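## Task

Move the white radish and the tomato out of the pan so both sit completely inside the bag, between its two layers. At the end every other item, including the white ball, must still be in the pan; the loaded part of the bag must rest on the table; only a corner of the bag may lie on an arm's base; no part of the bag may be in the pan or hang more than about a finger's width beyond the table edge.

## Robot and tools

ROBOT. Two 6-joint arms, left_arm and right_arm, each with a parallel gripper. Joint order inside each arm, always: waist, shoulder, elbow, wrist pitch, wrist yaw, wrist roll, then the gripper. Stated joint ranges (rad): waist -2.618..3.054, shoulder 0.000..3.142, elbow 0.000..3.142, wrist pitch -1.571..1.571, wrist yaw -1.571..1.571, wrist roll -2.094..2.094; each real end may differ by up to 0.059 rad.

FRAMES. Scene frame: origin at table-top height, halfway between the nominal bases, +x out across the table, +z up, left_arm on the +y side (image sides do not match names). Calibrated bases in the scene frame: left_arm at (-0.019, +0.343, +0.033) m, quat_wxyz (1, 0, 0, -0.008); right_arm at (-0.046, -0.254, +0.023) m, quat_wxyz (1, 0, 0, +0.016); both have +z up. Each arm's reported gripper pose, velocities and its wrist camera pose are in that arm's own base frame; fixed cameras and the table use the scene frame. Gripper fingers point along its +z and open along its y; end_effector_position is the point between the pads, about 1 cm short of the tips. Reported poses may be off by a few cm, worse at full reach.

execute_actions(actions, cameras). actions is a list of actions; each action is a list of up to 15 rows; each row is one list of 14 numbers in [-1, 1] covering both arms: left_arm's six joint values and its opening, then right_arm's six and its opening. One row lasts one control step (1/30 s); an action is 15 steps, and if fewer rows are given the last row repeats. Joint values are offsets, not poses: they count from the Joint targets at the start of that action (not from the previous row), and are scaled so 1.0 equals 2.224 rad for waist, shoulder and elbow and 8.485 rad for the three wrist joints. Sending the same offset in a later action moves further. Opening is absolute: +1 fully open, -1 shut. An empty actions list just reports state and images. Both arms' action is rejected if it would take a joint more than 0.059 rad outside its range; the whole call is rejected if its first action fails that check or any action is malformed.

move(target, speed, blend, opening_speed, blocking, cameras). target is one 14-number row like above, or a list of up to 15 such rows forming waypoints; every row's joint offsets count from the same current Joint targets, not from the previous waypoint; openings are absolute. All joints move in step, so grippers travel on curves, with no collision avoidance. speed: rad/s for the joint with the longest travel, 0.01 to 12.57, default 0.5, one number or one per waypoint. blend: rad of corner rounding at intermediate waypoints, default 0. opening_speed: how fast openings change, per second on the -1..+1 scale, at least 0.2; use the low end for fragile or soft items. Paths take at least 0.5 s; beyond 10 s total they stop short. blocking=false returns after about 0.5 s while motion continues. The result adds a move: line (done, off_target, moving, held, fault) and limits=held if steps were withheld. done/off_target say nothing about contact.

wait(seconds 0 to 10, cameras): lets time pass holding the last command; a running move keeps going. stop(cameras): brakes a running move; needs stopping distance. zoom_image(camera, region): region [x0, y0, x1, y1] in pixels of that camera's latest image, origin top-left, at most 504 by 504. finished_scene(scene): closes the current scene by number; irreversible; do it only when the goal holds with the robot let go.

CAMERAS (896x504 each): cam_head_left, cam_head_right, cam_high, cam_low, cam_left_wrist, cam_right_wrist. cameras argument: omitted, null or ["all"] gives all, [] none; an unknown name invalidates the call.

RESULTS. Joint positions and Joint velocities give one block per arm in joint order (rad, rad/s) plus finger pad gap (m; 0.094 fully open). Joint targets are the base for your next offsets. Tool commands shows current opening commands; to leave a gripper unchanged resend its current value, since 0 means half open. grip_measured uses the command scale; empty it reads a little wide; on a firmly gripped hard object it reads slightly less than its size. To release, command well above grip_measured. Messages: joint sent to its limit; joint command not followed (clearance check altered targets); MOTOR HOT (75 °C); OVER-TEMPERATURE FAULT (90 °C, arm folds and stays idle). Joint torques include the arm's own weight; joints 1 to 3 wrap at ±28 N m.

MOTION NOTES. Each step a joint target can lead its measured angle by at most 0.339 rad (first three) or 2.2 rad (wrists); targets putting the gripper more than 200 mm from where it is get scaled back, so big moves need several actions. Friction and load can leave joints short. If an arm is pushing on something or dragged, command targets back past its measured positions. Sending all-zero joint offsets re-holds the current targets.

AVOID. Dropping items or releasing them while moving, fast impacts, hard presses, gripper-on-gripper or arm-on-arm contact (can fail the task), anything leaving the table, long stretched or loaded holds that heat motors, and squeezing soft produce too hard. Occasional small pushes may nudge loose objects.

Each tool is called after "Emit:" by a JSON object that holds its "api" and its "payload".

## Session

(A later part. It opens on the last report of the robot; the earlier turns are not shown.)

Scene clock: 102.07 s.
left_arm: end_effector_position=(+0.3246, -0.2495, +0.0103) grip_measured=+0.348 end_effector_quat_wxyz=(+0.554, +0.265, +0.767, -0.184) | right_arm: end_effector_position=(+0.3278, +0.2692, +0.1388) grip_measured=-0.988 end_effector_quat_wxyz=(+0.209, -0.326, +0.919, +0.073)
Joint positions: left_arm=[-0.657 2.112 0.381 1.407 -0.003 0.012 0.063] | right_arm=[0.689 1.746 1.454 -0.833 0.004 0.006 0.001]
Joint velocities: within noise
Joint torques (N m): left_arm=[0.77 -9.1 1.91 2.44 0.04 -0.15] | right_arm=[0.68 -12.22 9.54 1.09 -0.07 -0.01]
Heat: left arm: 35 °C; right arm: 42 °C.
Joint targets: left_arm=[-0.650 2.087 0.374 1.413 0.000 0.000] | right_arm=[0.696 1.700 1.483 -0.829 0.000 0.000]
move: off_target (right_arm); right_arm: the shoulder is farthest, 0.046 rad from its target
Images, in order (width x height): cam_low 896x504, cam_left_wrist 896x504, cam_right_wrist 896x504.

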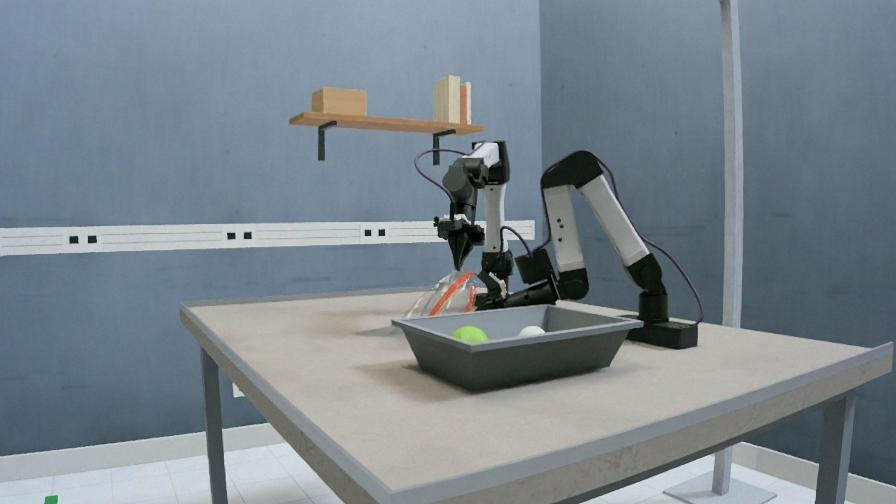

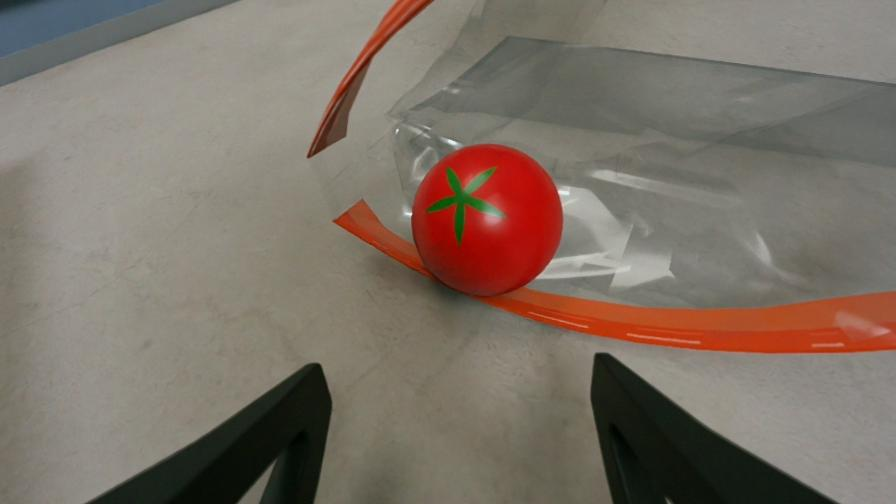

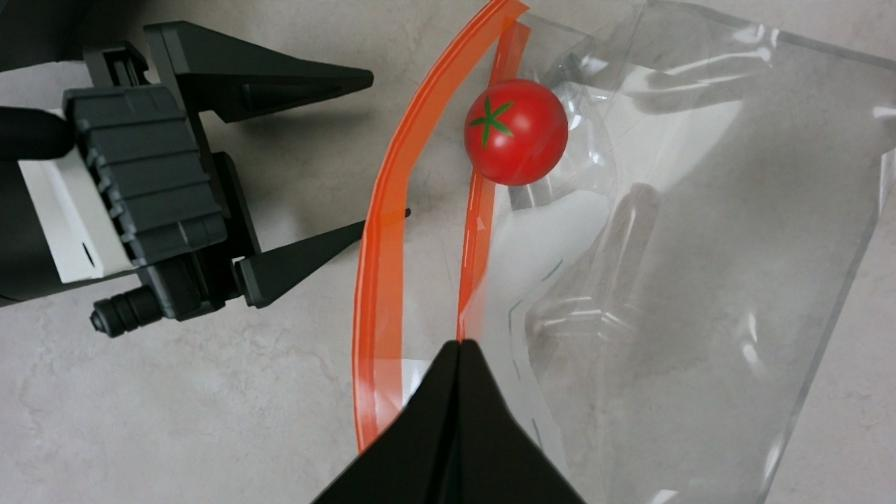

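Emit:
{"api": "move", "payload": {"target": [[-0.0112,0,0,0,0,0,-0.35,0,0,0,0,0,0,-1],[-0.0112,0.0859,0.179,-0.0245,0,0,-0.35,0,0,0,0,0,0,-1]], "speed": 0.12, "cameras": ["cam_left_wrist","cam_low","cam_right_wrist"]}}

Scene clock: 107.37 s.
left_arm: end_effector_position=(+0.3939, -0.3102, +0.0111) grip_measured=-0.348 end_effector_quat_wxyz=(+0.572, +0.265, +0.752, -0.193) | right_arm: end_effector_position=(+0.3278, +0.2692, +0.1388) grip_measured=-0.988 end_effector_quat_wxyz=(+0.209, -0.326, +0.919, +0.073)
Joint positions: left_arm=[-0.668 2.256 0.758 1.224 -0.003 0.012 0.031] | right_arm=[0.689 1.746 1.454 -0.833 0.004 0.006 0.001]
Joint velocities: within noise
Joint torques (N m): left_arm=[-0.28 -7.8 5.57 2.23 0.04 -0.15] | right_arm=[0.68 -12.22 9.52 1.09 -0.07 -0.01]
Heat: left arm: 35 °C; right arm: 42 °C.
Joint targets: left_arm=[-0.675 2.278 0.772 1.205 0.000 0.000] | right_arm=[0.696 1.700 1.483 -0.829 0.000 0.000]
move: off_target (right_arm); right_arm: the shoulder is farthest, 0.046 rad from its target
Images, in order (width x height): cam_low 896x504, cam_left_wrist 896x504, cam_right_wrist 896x504.

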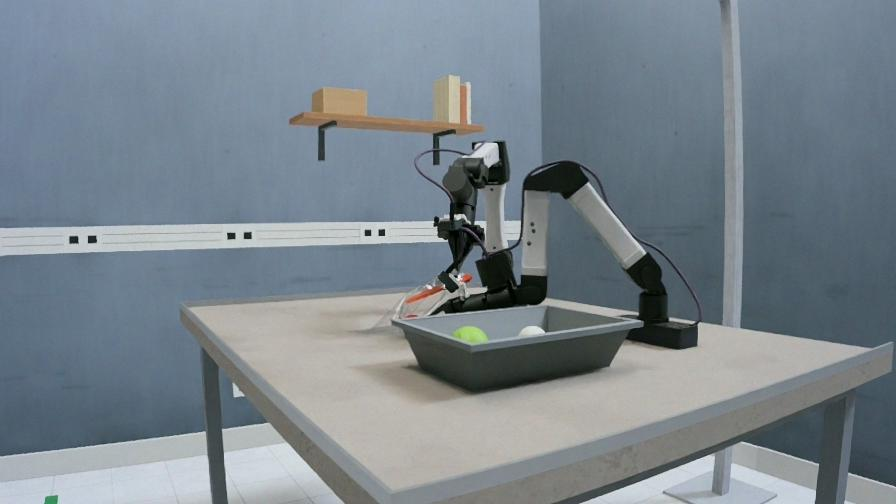

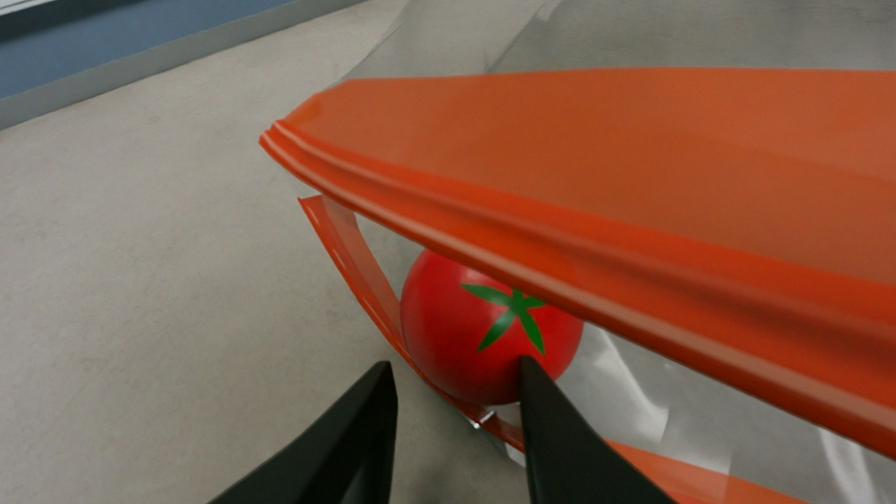

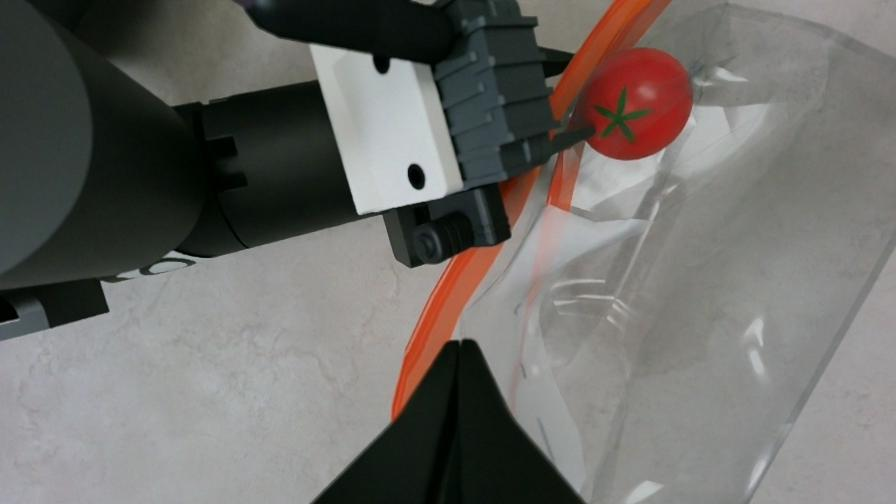

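Emit:
{"api": "move", "payload": {"target": [[0,-0.0859,-0.179,0.0245,0,0,-0.35,0,0,0,0,0,0,-1]], "speed": 0.15, "cameras": ["cam_left_wrist","cam_low","cam_right_wrist","cam_head_left"]}}

Emit:
{"api": "zoom_image", "payload": {"camera": "cam_head_left", "region": [300, 220, 500, 360]}}

Emit:
{"api": "zoom_image", "payload": {"camera": "cam_low", "region": [390, 230, 530, 350]}}

Scene clock: 110.97 s.
left_arm: end_effector_position=(+0.3217, -0.2532, +0.0103) grip_measured=-0.348 end_effector_quat_wxyz=(+0.553, +0.270, +0.765, -0.187) | right_arm: end_effector_position=(+0.3277, +0.2692, +0.1388) grip_measured=-0.988 end_effector_quat_wxyz=(+0.209, -0.326, +0.919, +0.073)
Joint positions: left_arm=[-0.668 2.112 0.381 1.407 -0.003 0.012 0.031] | right_arm=[0.689 1.746 1.454 -0.833 0.004 0.006 0.001]
Joint velocities: within noise
Joint torques (N m): left_arm=[-0.27 -9.06 1.92 2.47 0.03 -0.16] | right_arm=[0.68 -12.23 9.55 1.09 -0.07 -0.01]
Heat: left arm: 35 °C; right arm: 43 °C.
Joint targets: left_arm=[-0.675 2.087 0.374 1.413 0.000 0.000] | right_arm=[0.696 1.700 1.483 -0.830 0.000 0.000]
move: off_target (right_arm); right_arm: the shoulder is farthest, 0.046 rad from its target
Images, in order (width x height): cam_head_left 896x504, cam_low 896x504, cam_left_wrist 896x504, cam_right_wrist 896x504.

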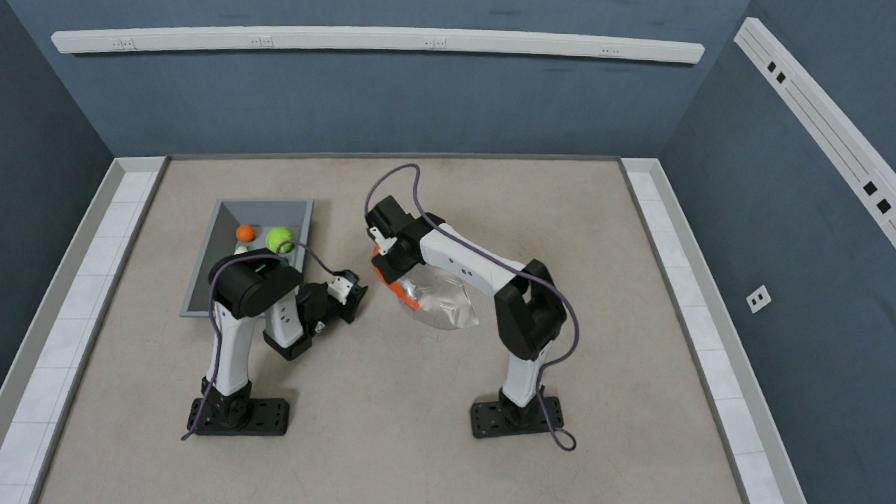

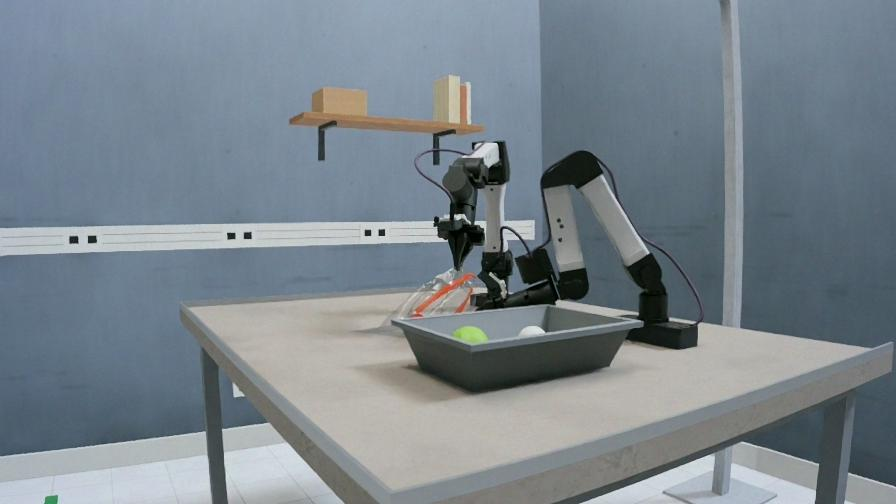

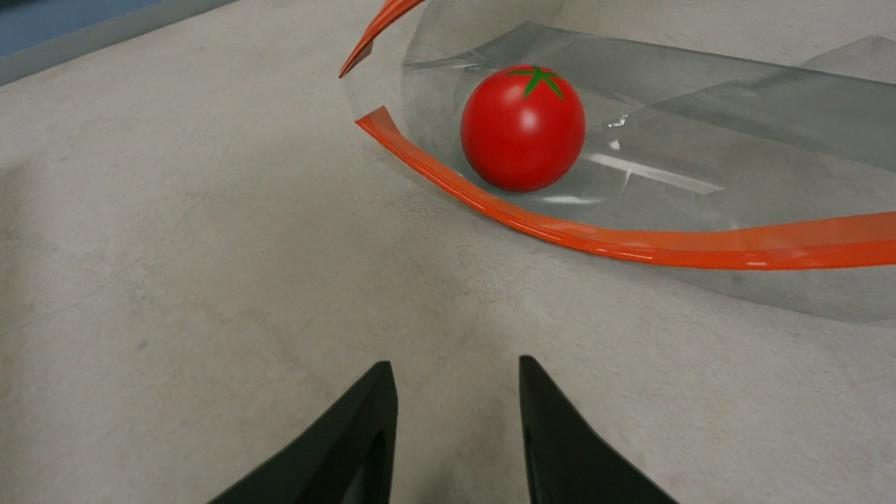

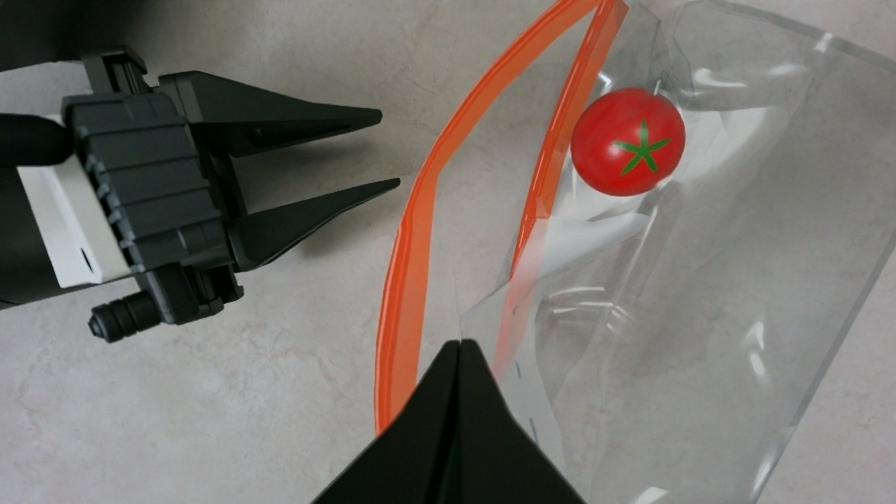

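Scaled by 2.520 from the camera's 896x504 image, which has a finer 1280x720 frame.

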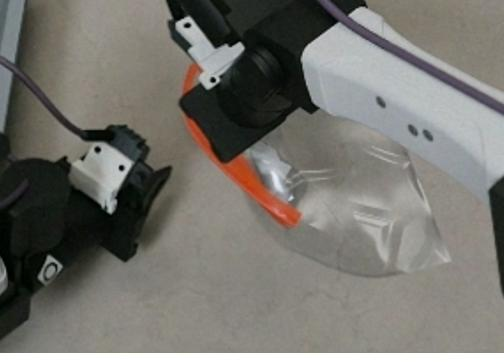

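Scaled by 3.600 from the camera's 896x504 image, which has a finer 1280x720 frame.

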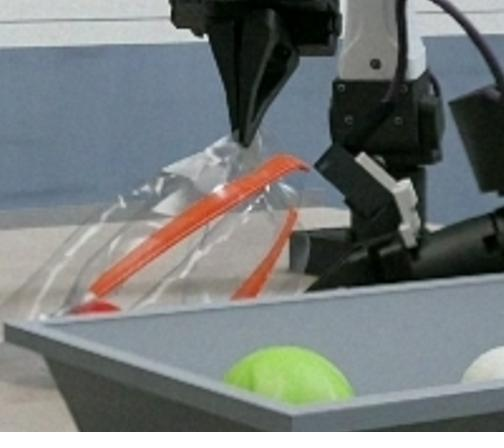

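Emit:
{"api": "move", "payload": {"target": [[0,-0.3257,0.1241,-0.171,0,0,0.2,0,0,0,0,0,0,-1],[0.3665,-0.3257,0.1241,-0.171,0,0,0.2,0,0,0,0,0,0,-1]], "speed": 0.5, "cameras": ["cam_left_wrist","cam_high","cam_right_wrist","cam_head_left"]}}

Emit:
{"api": "zoom_image", "payload": {"camera": "cam_high", "region": [290, 260, 450, 420]}}

Scene clock: 117.20 s.
left_arm: end_effector_position=(+0.3629, +0.0506, +0.0788) grip_measured=+0.198 end_effector_quat_wxyz=(+0.389, -0.058, +0.919, +0.030) | right_arm: end_effector_position=(+0.3277, +0.2692, +0.1388) grip_measured=-0.988 end_effector_quat_wxyz=(+0.209, -0.326, +0.919, +0.073)
Joint positions: left_arm=[0.137 1.378 0.63 -0.022 -0.003 0.011 0.056] | right_arm=[0.689 1.746 1.454 -0.833 0.004 0.006 0.001]
Joint velocities: within noise
Joint torques (N m): left_arm=[0.46 -6.09 9.58 1.82 0.03 -0.15] | right_arm=[0.66 -12.23 9.52 1.09 -0.07 -0.01]
Heat: left arm: 35 °C; right arm: 43 °C.
Joint targets: left_arm=[0.141 1.363 0.650 -0.038 0.000 0.000] | right_arm=[0.696 1.700 1.483 -0.830 0.000 0.000]
move: off_target (right_arm); right_arm: the shoulder is farthest, 0.046 rad from its target
Images, in order (width x height): cam_head_left 896x504, cam_high 896x504, cam_left_wrist 896x504, cam_right_wrist 896x504.

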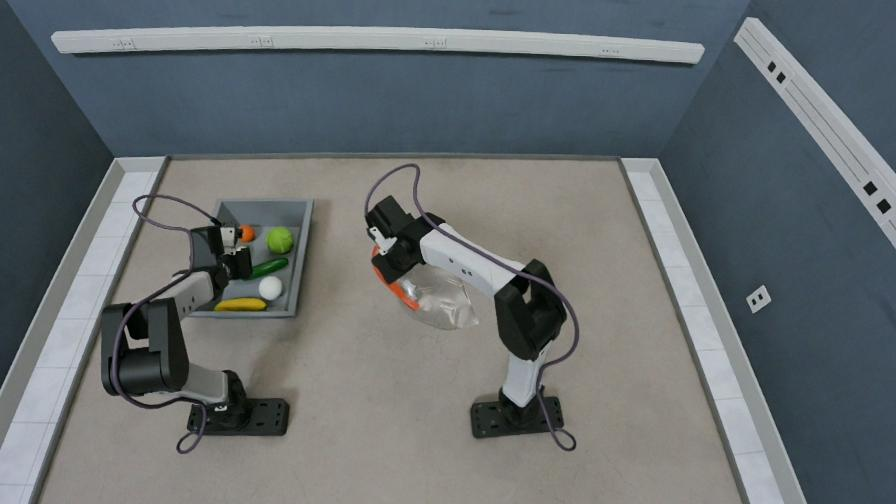

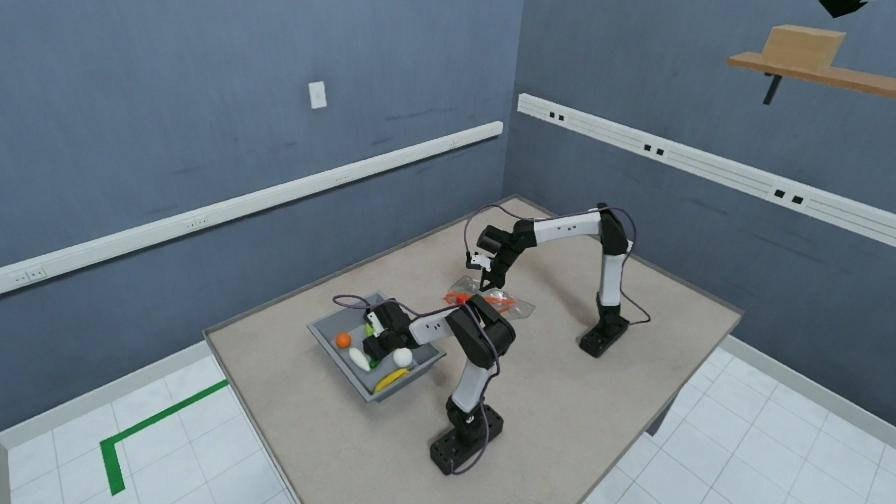

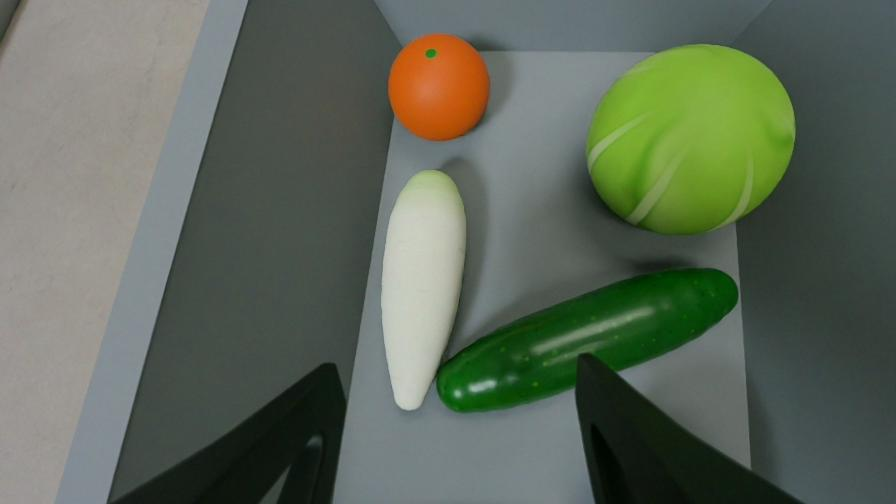

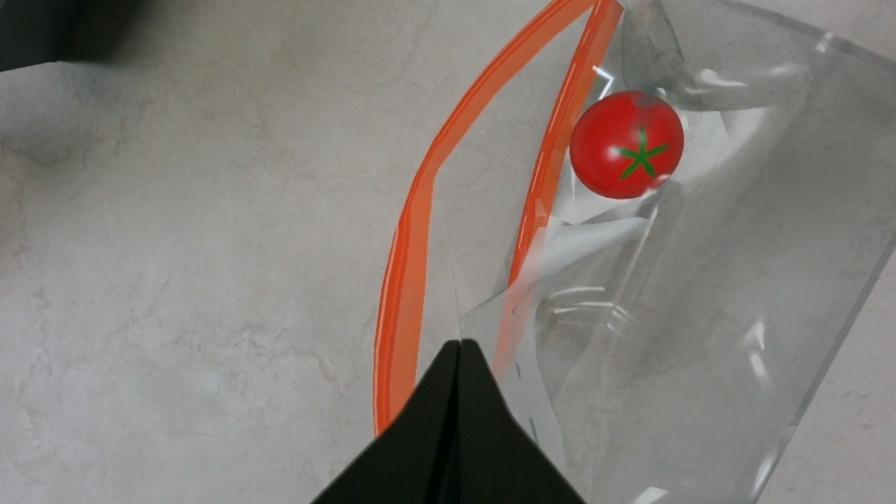

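Scaled by 3.150 from the camera's 896x504 image, which has a finer 1280x720 frame.

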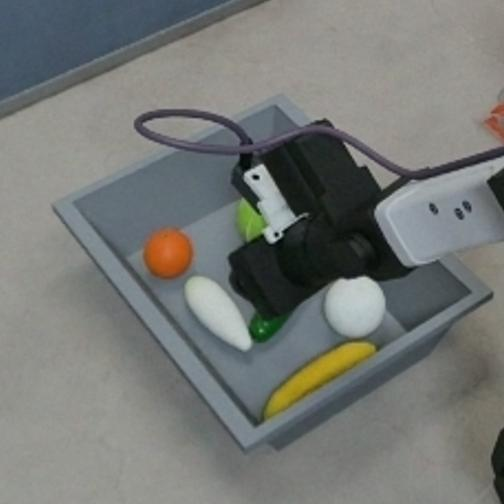

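Emit:
{"api": "move", "payload": {"target": [[0.0184,0.1255,0.065,0.0036,0,0.0118,0.0,0,0,0,0,0,0,-1]], "speed": 0.3, "cameras": ["cam_left_wrist"]}}

Scene clock: 119.33 s.
left_arm: end_effector_position=(+0.3936, +0.0700, +0.0437) grip_measured=+0.002 end_effector_quat_wxyz=(+0.340, -0.042, +0.938, +0.046) | right_arm: end_effector_position=(+0.3277, +0.2692, +0.1388) grip_measured=-0.988 end_effector_quat_wxyz=(+0.209, -0.326, +0.919, +0.073)
Joint positions: left_arm=[0.175 1.628 0.773 -0.014 -0.003 0.087 0.047] | right_arm=[0.689 1.746 1.454 -0.833 0.004 0.006 0.001]
Joint velocities: within noise
Joint torques (N m): left_arm=[0.72 -5.65 9.29 1.93 0.03 0.07] | right_arm=[0.66 -12.23 9.52 1.1 -0.07 -0.02]
Heat: left arm: 35 °C; right arm: 43 °C.
Joint targets: left_arm=[0.181 1.642 0.795 -0.008 0.000 0.100] | right_arm=[0.696 1.700 1.483 -0.830 0.000 0.000]
move: off_target (right_arm); right_arm: the shoulder is farthest, 0.046 rad from its target
Images, in order (width x height): cam_left_wrist 896x504.

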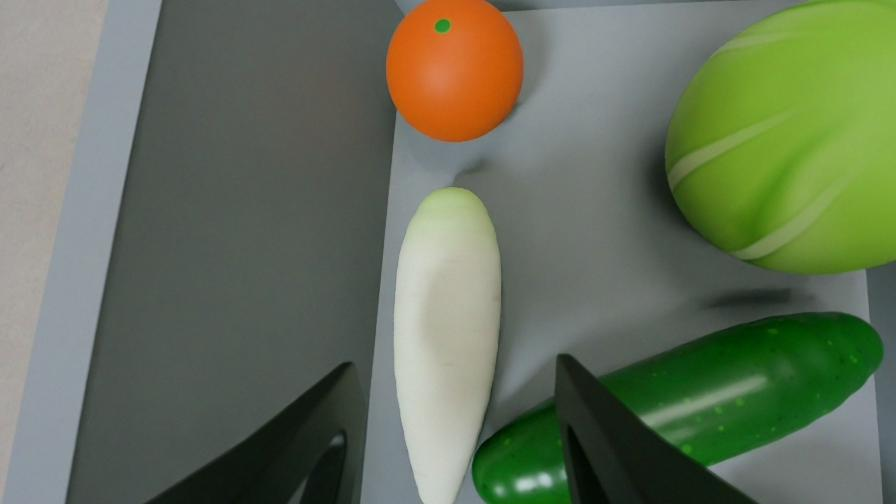

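Emit:
{"api": "move", "payload": {"target": [[0.0054,0.0764,-0.0508,0.0319,0,0,0.0,0,0,0,0,0,0,-1]], "speed": 0.15, "cameras": ["cam_left_wrist","cam_high"]}}

Emit:
{"api": "zoom_image", "payload": {"camera": "cam_high", "region": [290, 260, 450, 420]}}

Scene clock: 122.10 s.
left_arm: end_effector_position=(+0.4079, +0.0777, +0.0063) grip_measured=+0.002 end_effector_quat_wxyz=(+0.373, -0.046, +0.925, +0.053) | right_arm: end_effector_position=(+0.3277, +0.2692, +0.1388) grip_measured=-0.988 end_effector_quat_wxyz=(+0.209, -0.326, +0.919, +0.073)
Joint positions: left_arm=[0.187 1.787 0.7 0.288 -0.003 0.088 0.047] | right_arm=[0.689 1.746 1.454 -0.833 0.004 0.006 0.001]
Joint velocities: within noise
Joint torques (N m): left_arm=[0.7 -5.42 4.36 1.67 0.05 0.06] | right_arm=[0.66 -12.23 9.51 1.09 -0.06 -0.01]
Heat: left arm: 35 °C; right arm: 43 °C.
Joint targets: left_arm=[0.194 1.812 0.682 0.263 0.000 0.100] | right_arm=[0.696 1.700 1.483 -0.830 0.000 0.000]
move: off_target (right_arm); right_arm: the shoulder is farthest, 0.046 rad from its target
Images, in order (width x height): cam_high 896x504, cam_left_wrist 896x504.

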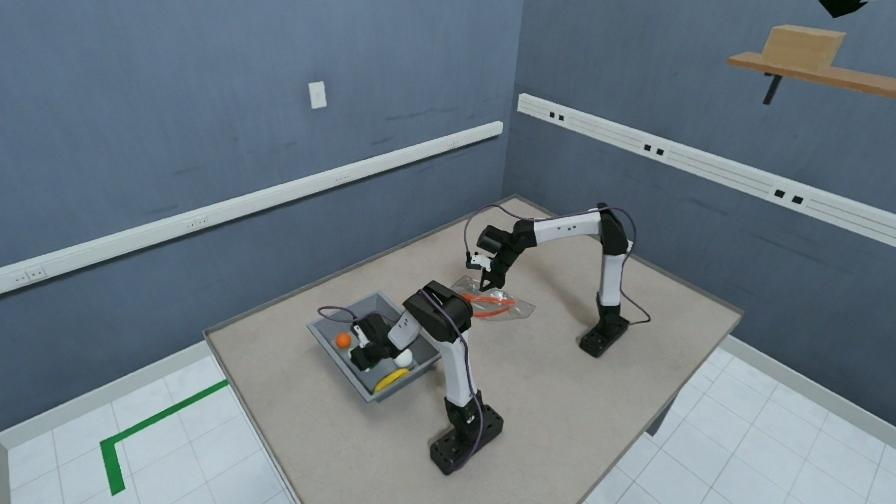

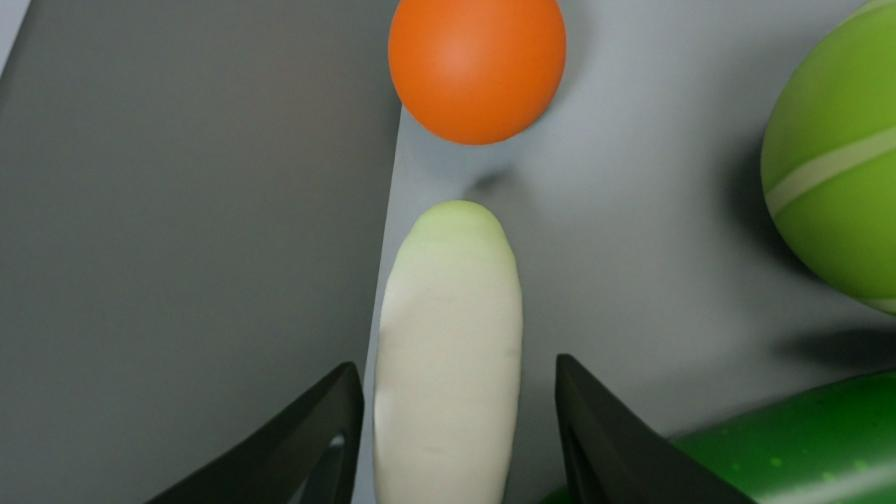

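Scaled by 3.150 from the camera's 896x504 image, which has a finer 1280x720 frame.

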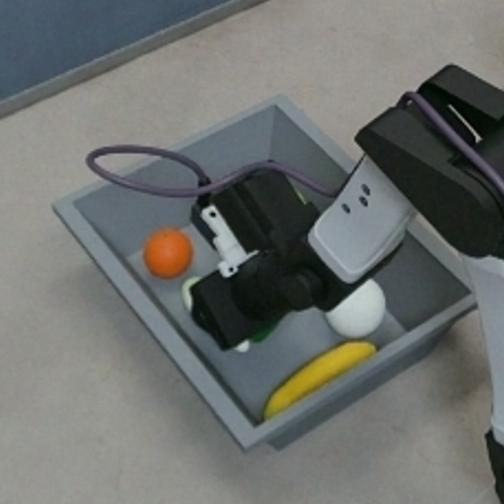

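Emit:
{"api": "move", "payload": {"target": [[0.0032,0.0121,0,0,0,0,0.0,0,0,0,0,0,0,-1],[0.0032,0.0121,0,0,0,0,-0.55,0,0,0,0,0,0,-1]], "speed": 0.1, "opening_speed": 0.2, "cameras": ["cam_left_wrist"]}}

Scene clock: 126.10 s.
left_arm: end_effector_position=(+0.4102, +0.0811, +0.0023) grip_measured=-0.406 end_effector_quat_wxyz=(+0.376, -0.049, +0.924, +0.055) | right_arm: end_effector_position=(+0.3277, +0.2692, +0.1388) grip_measured=-0.988 end_effector_quat_wxyz=(+0.209, -0.326, +0.919, +0.073)
Joint positions: left_arm=[0.194 1.81 0.7 0.319 -0.003 0.088 0.028] | right_arm=[0.689 1.746 1.454 -0.833 0.004 0.006 0.001]
Joint velocities: within noise
Joint torques (N m): left_arm=[0.72 -5.29 4.27 1.34 0.04 0.06] | right_arm=[0.66 -12.23 9.54 1.09 -0.07 -0.01]
Heat: left arm: 34 °C; right arm: 44 °C.
Joint targets: left_arm=[0.200 1.839 0.682 0.263 0.000 0.100] | right_arm=[0.696 1.700 1.483 -0.830 0.000 0.000]
move: off_target (left_arm, right_arm); target 2's new numbers were sent with left_arm's wrist pitch 0.056 rad from that target; left_arm: the wrist pitch is farthest, 0.056 rad from its target; right_arm: the shoulder is farthest, 0.046 rad from its target
Images, in order (width x height): cam_left_wrist 896x504.

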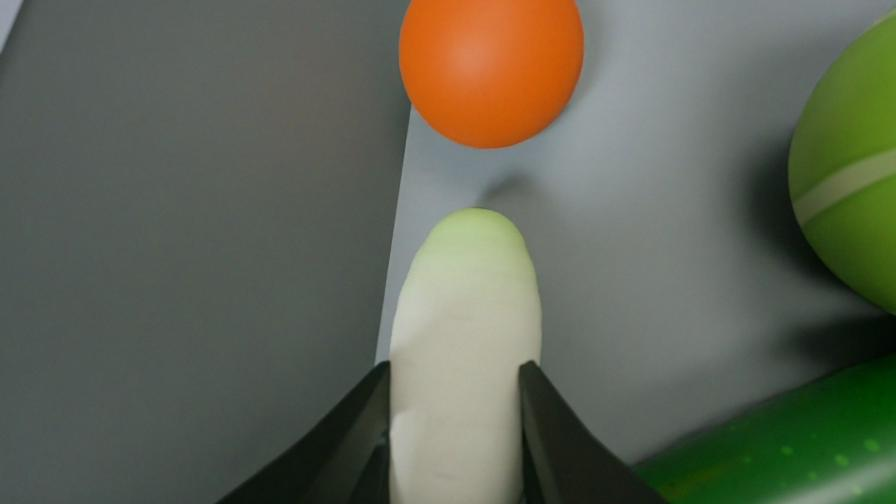

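Emit:
{"api": "move", "payload": {"target": [[0,-0.2334,0.0737,-0.0671,0,0,-0.75,0,0,0,0,0,0,-1]], "speed": 0.25, "cameras": ["cam_left_wrist","cam_high","cam_low","cam_right_wrist"]}}

Emit:
{"api": "zoom_image", "payload": {"camera": "cam_high", "region": [290, 260, 450, 420]}}

Emit:
{"api": "zoom_image", "payload": {"camera": "cam_low", "region": [390, 230, 630, 350]}}

Scene clock: 129.37 s.
left_arm: end_effector_position=(+0.3652, +0.0722, +0.1264) grip_measured=-0.409 end_effector_quat_wxyz=(+0.371, -0.049, +0.926, +0.054) | right_arm: end_effector_position=(+0.3277, +0.2692, +0.1388) grip_measured=-0.988 end_effector_quat_wxyz=(+0.209, -0.326, +0.919, +0.073)
Joint positions: left_arm=[0.194 1.334 0.825 -0.292 -0.003 0.088 0.028] | right_arm=[0.689 1.746 1.454 -0.833 0.004 0.006 0.001]
Joint velocities: within noise
Joint torques (N m): left_arm=[0.72 -6.13 10.24 1.79 0.04 0.06] | right_arm=[0.66 -12.22 9.52 1.09 -0.06 -0.01]
Heat: left arm: 34 °C; right arm: 44 °C.
Joint targets: left_arm=[0.200 1.319 0.846 -0.306 0.000 0.100] | right_arm=[0.696 1.700 1.483 -0.830 0.000 0.000]
move: off_target (right_arm); right_arm: the shoulder is farthest, 0.046 rad from its target
Images, in order (width x height): cam_high 896x504, cam_low 896x504, cam_left_wrist 896x504, cam_right_wrist 896x504.

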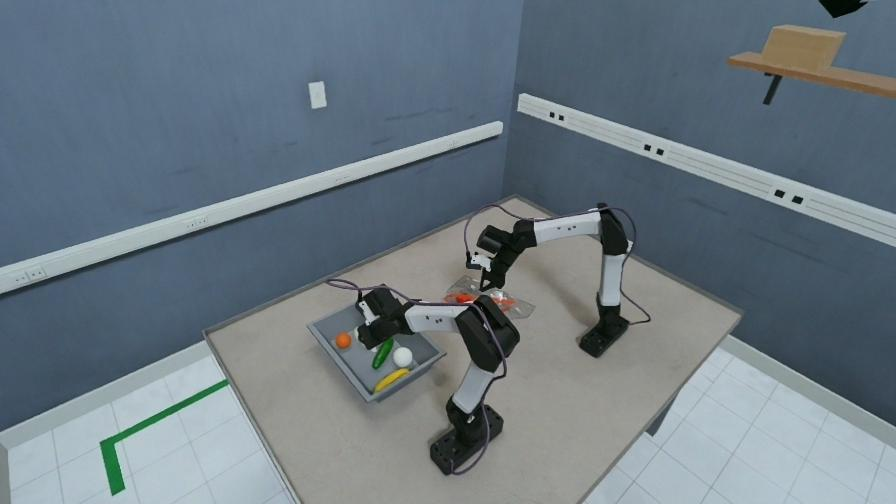

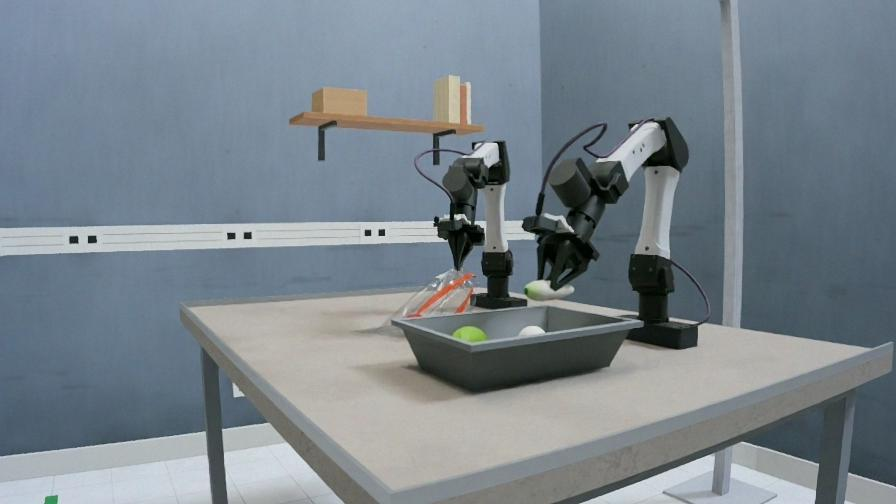

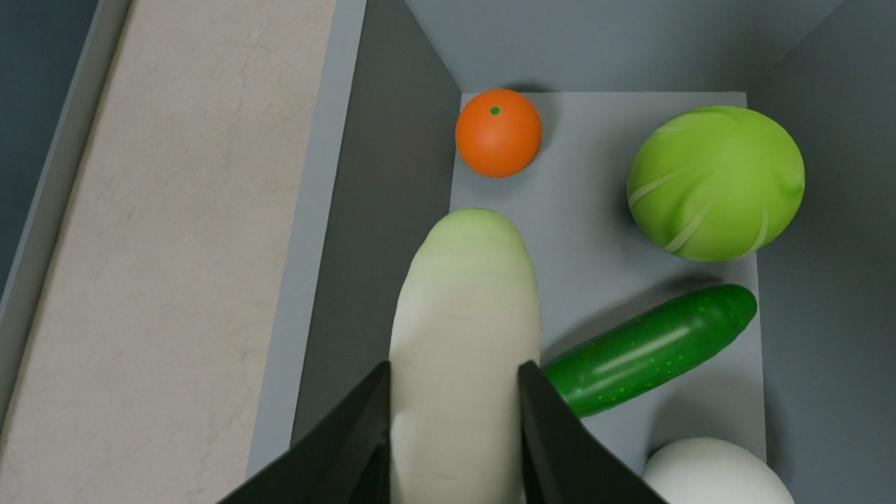

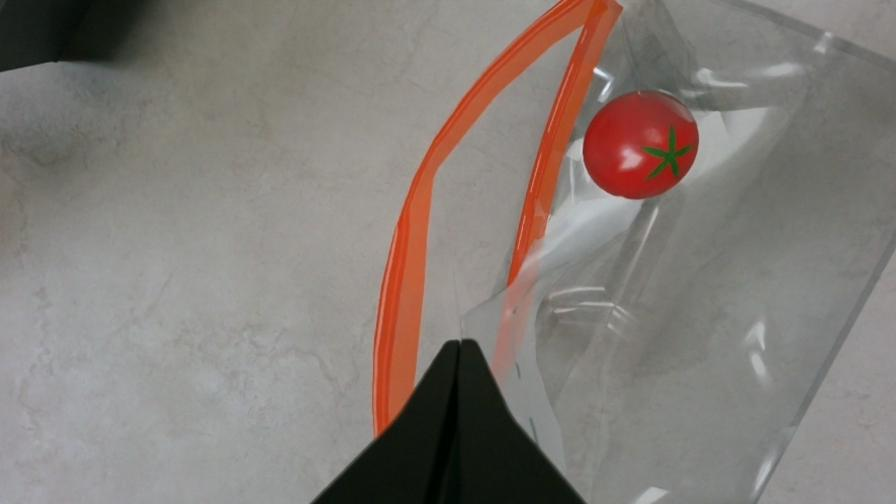

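Scaled by 3.150 from the camera's 896x504 image, which has a finer 1280x720 frame.

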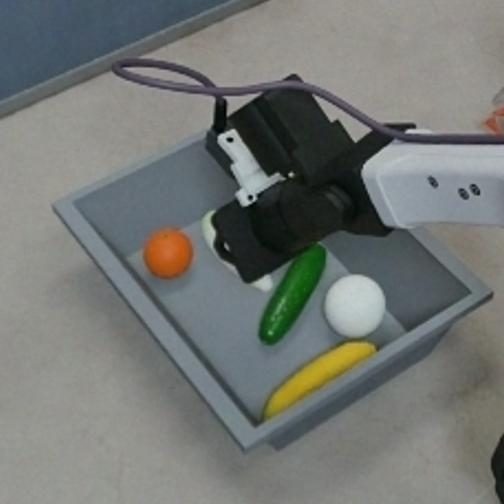

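Scaled by 2.100 from the camera's 896x504 image, which has a finer 1280x720 frame.

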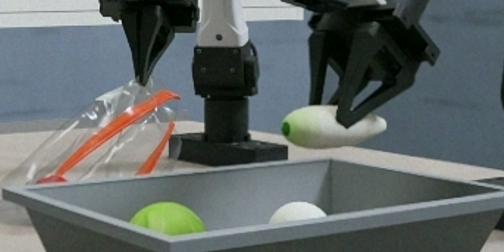

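Emit:
{"api": "move", "payload": {"target": [[-0.4047,-0.0985,-0.1974,0.047,0,-0.0118,-0.75,0,0,0,0,0,0,-1]], "speed": 0.4, "cameras": ["cam_left_wrist","cam_head_left","cam_low","cam_right_wrist"]}}

Emit:
{"api": "zoom_image", "payload": {"camera": "cam_low", "region": [390, 230, 530, 350]}}

Emit:
{"api": "zoom_image", "payload": {"camera": "cam_head_left", "region": [300, 220, 500, 360]}}

Scene clock: 133.10 s.
left_arm: end_effector_position=(+0.2548, -0.2119, +0.0979) grip_measured=-0.409 end_effector_quat_wxyz=(+0.435, +0.307, +0.833, -0.153) | right_arm: end_effector_position=(+0.3277, +0.2692, +0.1388) grip_measured=-0.988 end_effector_quat_wxyz=(+0.209, -0.326, +0.919, +0.073)
Joint positions: left_arm=[-0.694 1.115 0.418 0.084 -0.002 0.013 0.028] | right_arm=[0.689 1.746 1.454 -0.833 0.004 0.006 0.001]
Joint velocities: within noise
Joint torques (N m): left_arm=[-0.2 -4.1 6.83 2.27 0.03 -0.17] | right_arm=[0.65 -12.22 9.52 1.09 -0.06 -0.01]
Heat: left arm: 34 °C; right arm: 44 °C.
Joint targets: left_arm=[-0.700 1.100 0.407 0.092 0.000 0.000] | right_arm=[0.696 1.700 1.483 -0.830 0.000 0.000]
move: off_target (right_arm); right_arm: the shoulder is farthest, 0.046 rad from its target
Images, in order (width x height): cam_head_left 896x504, cam_low 896x504, cam_left_wrist 896x504, cam_right_wrist 896x504.

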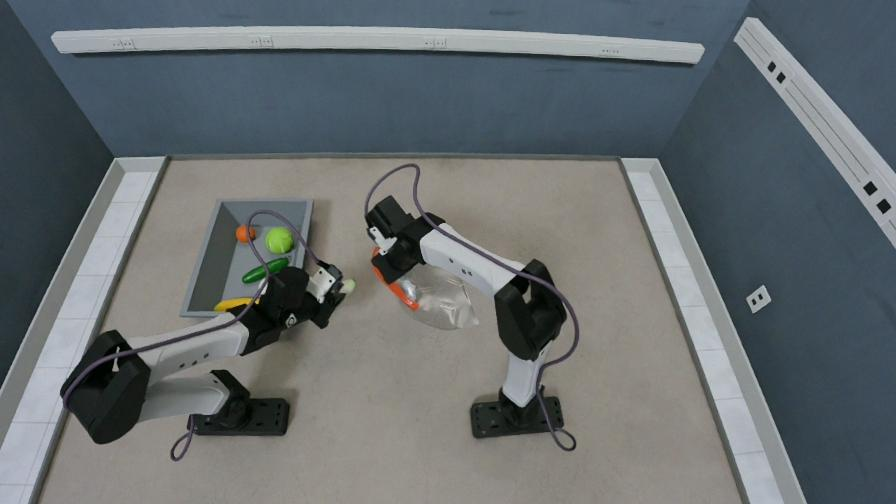

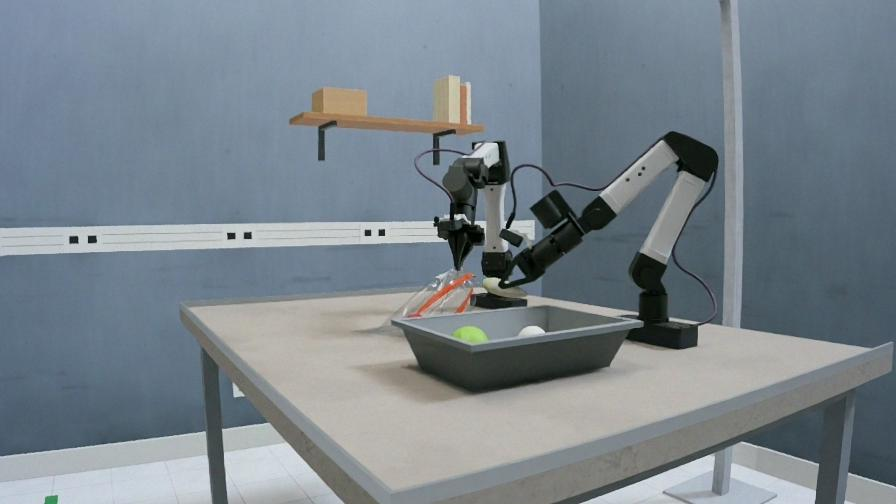

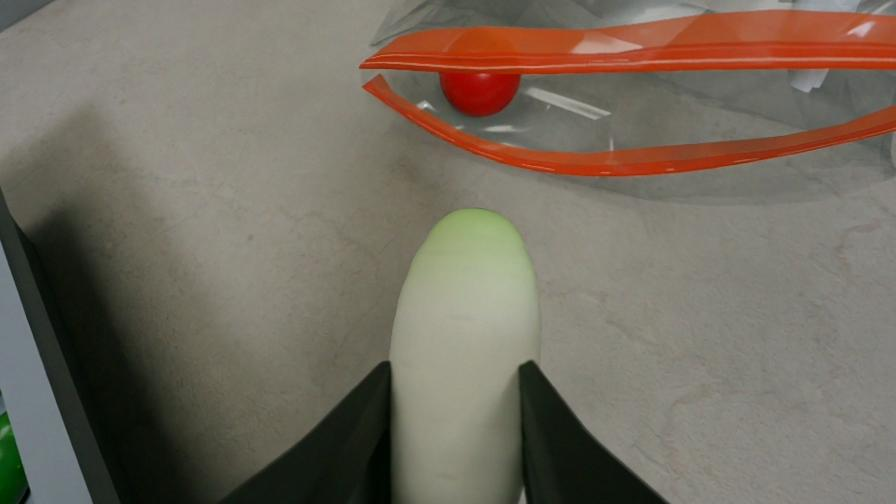

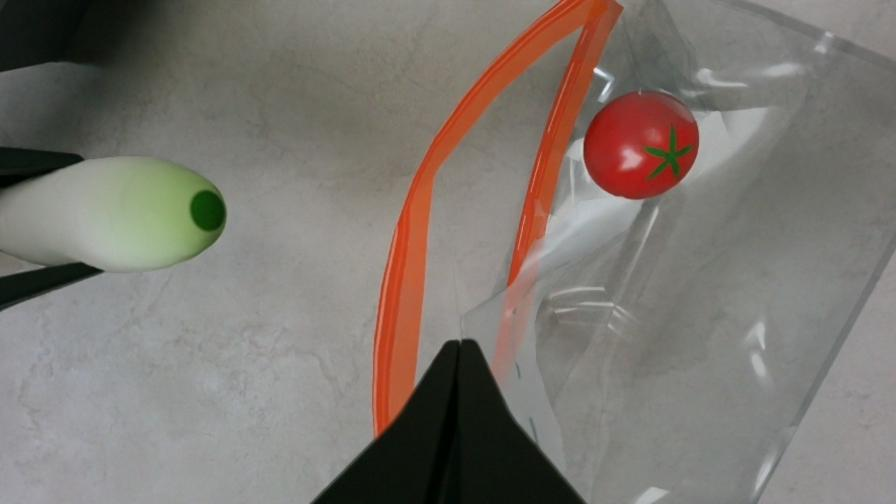

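Scaled by 3.600 from the camera's 896x504 image, which has a finer 1280x720 frame.

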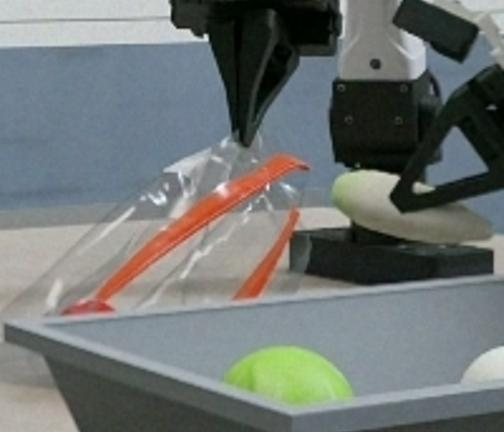

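Scaled by 2.520 from the camera's 896x504 image, which has a finer 1280x720 frame.

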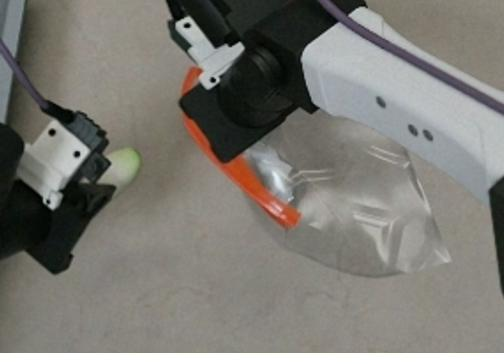

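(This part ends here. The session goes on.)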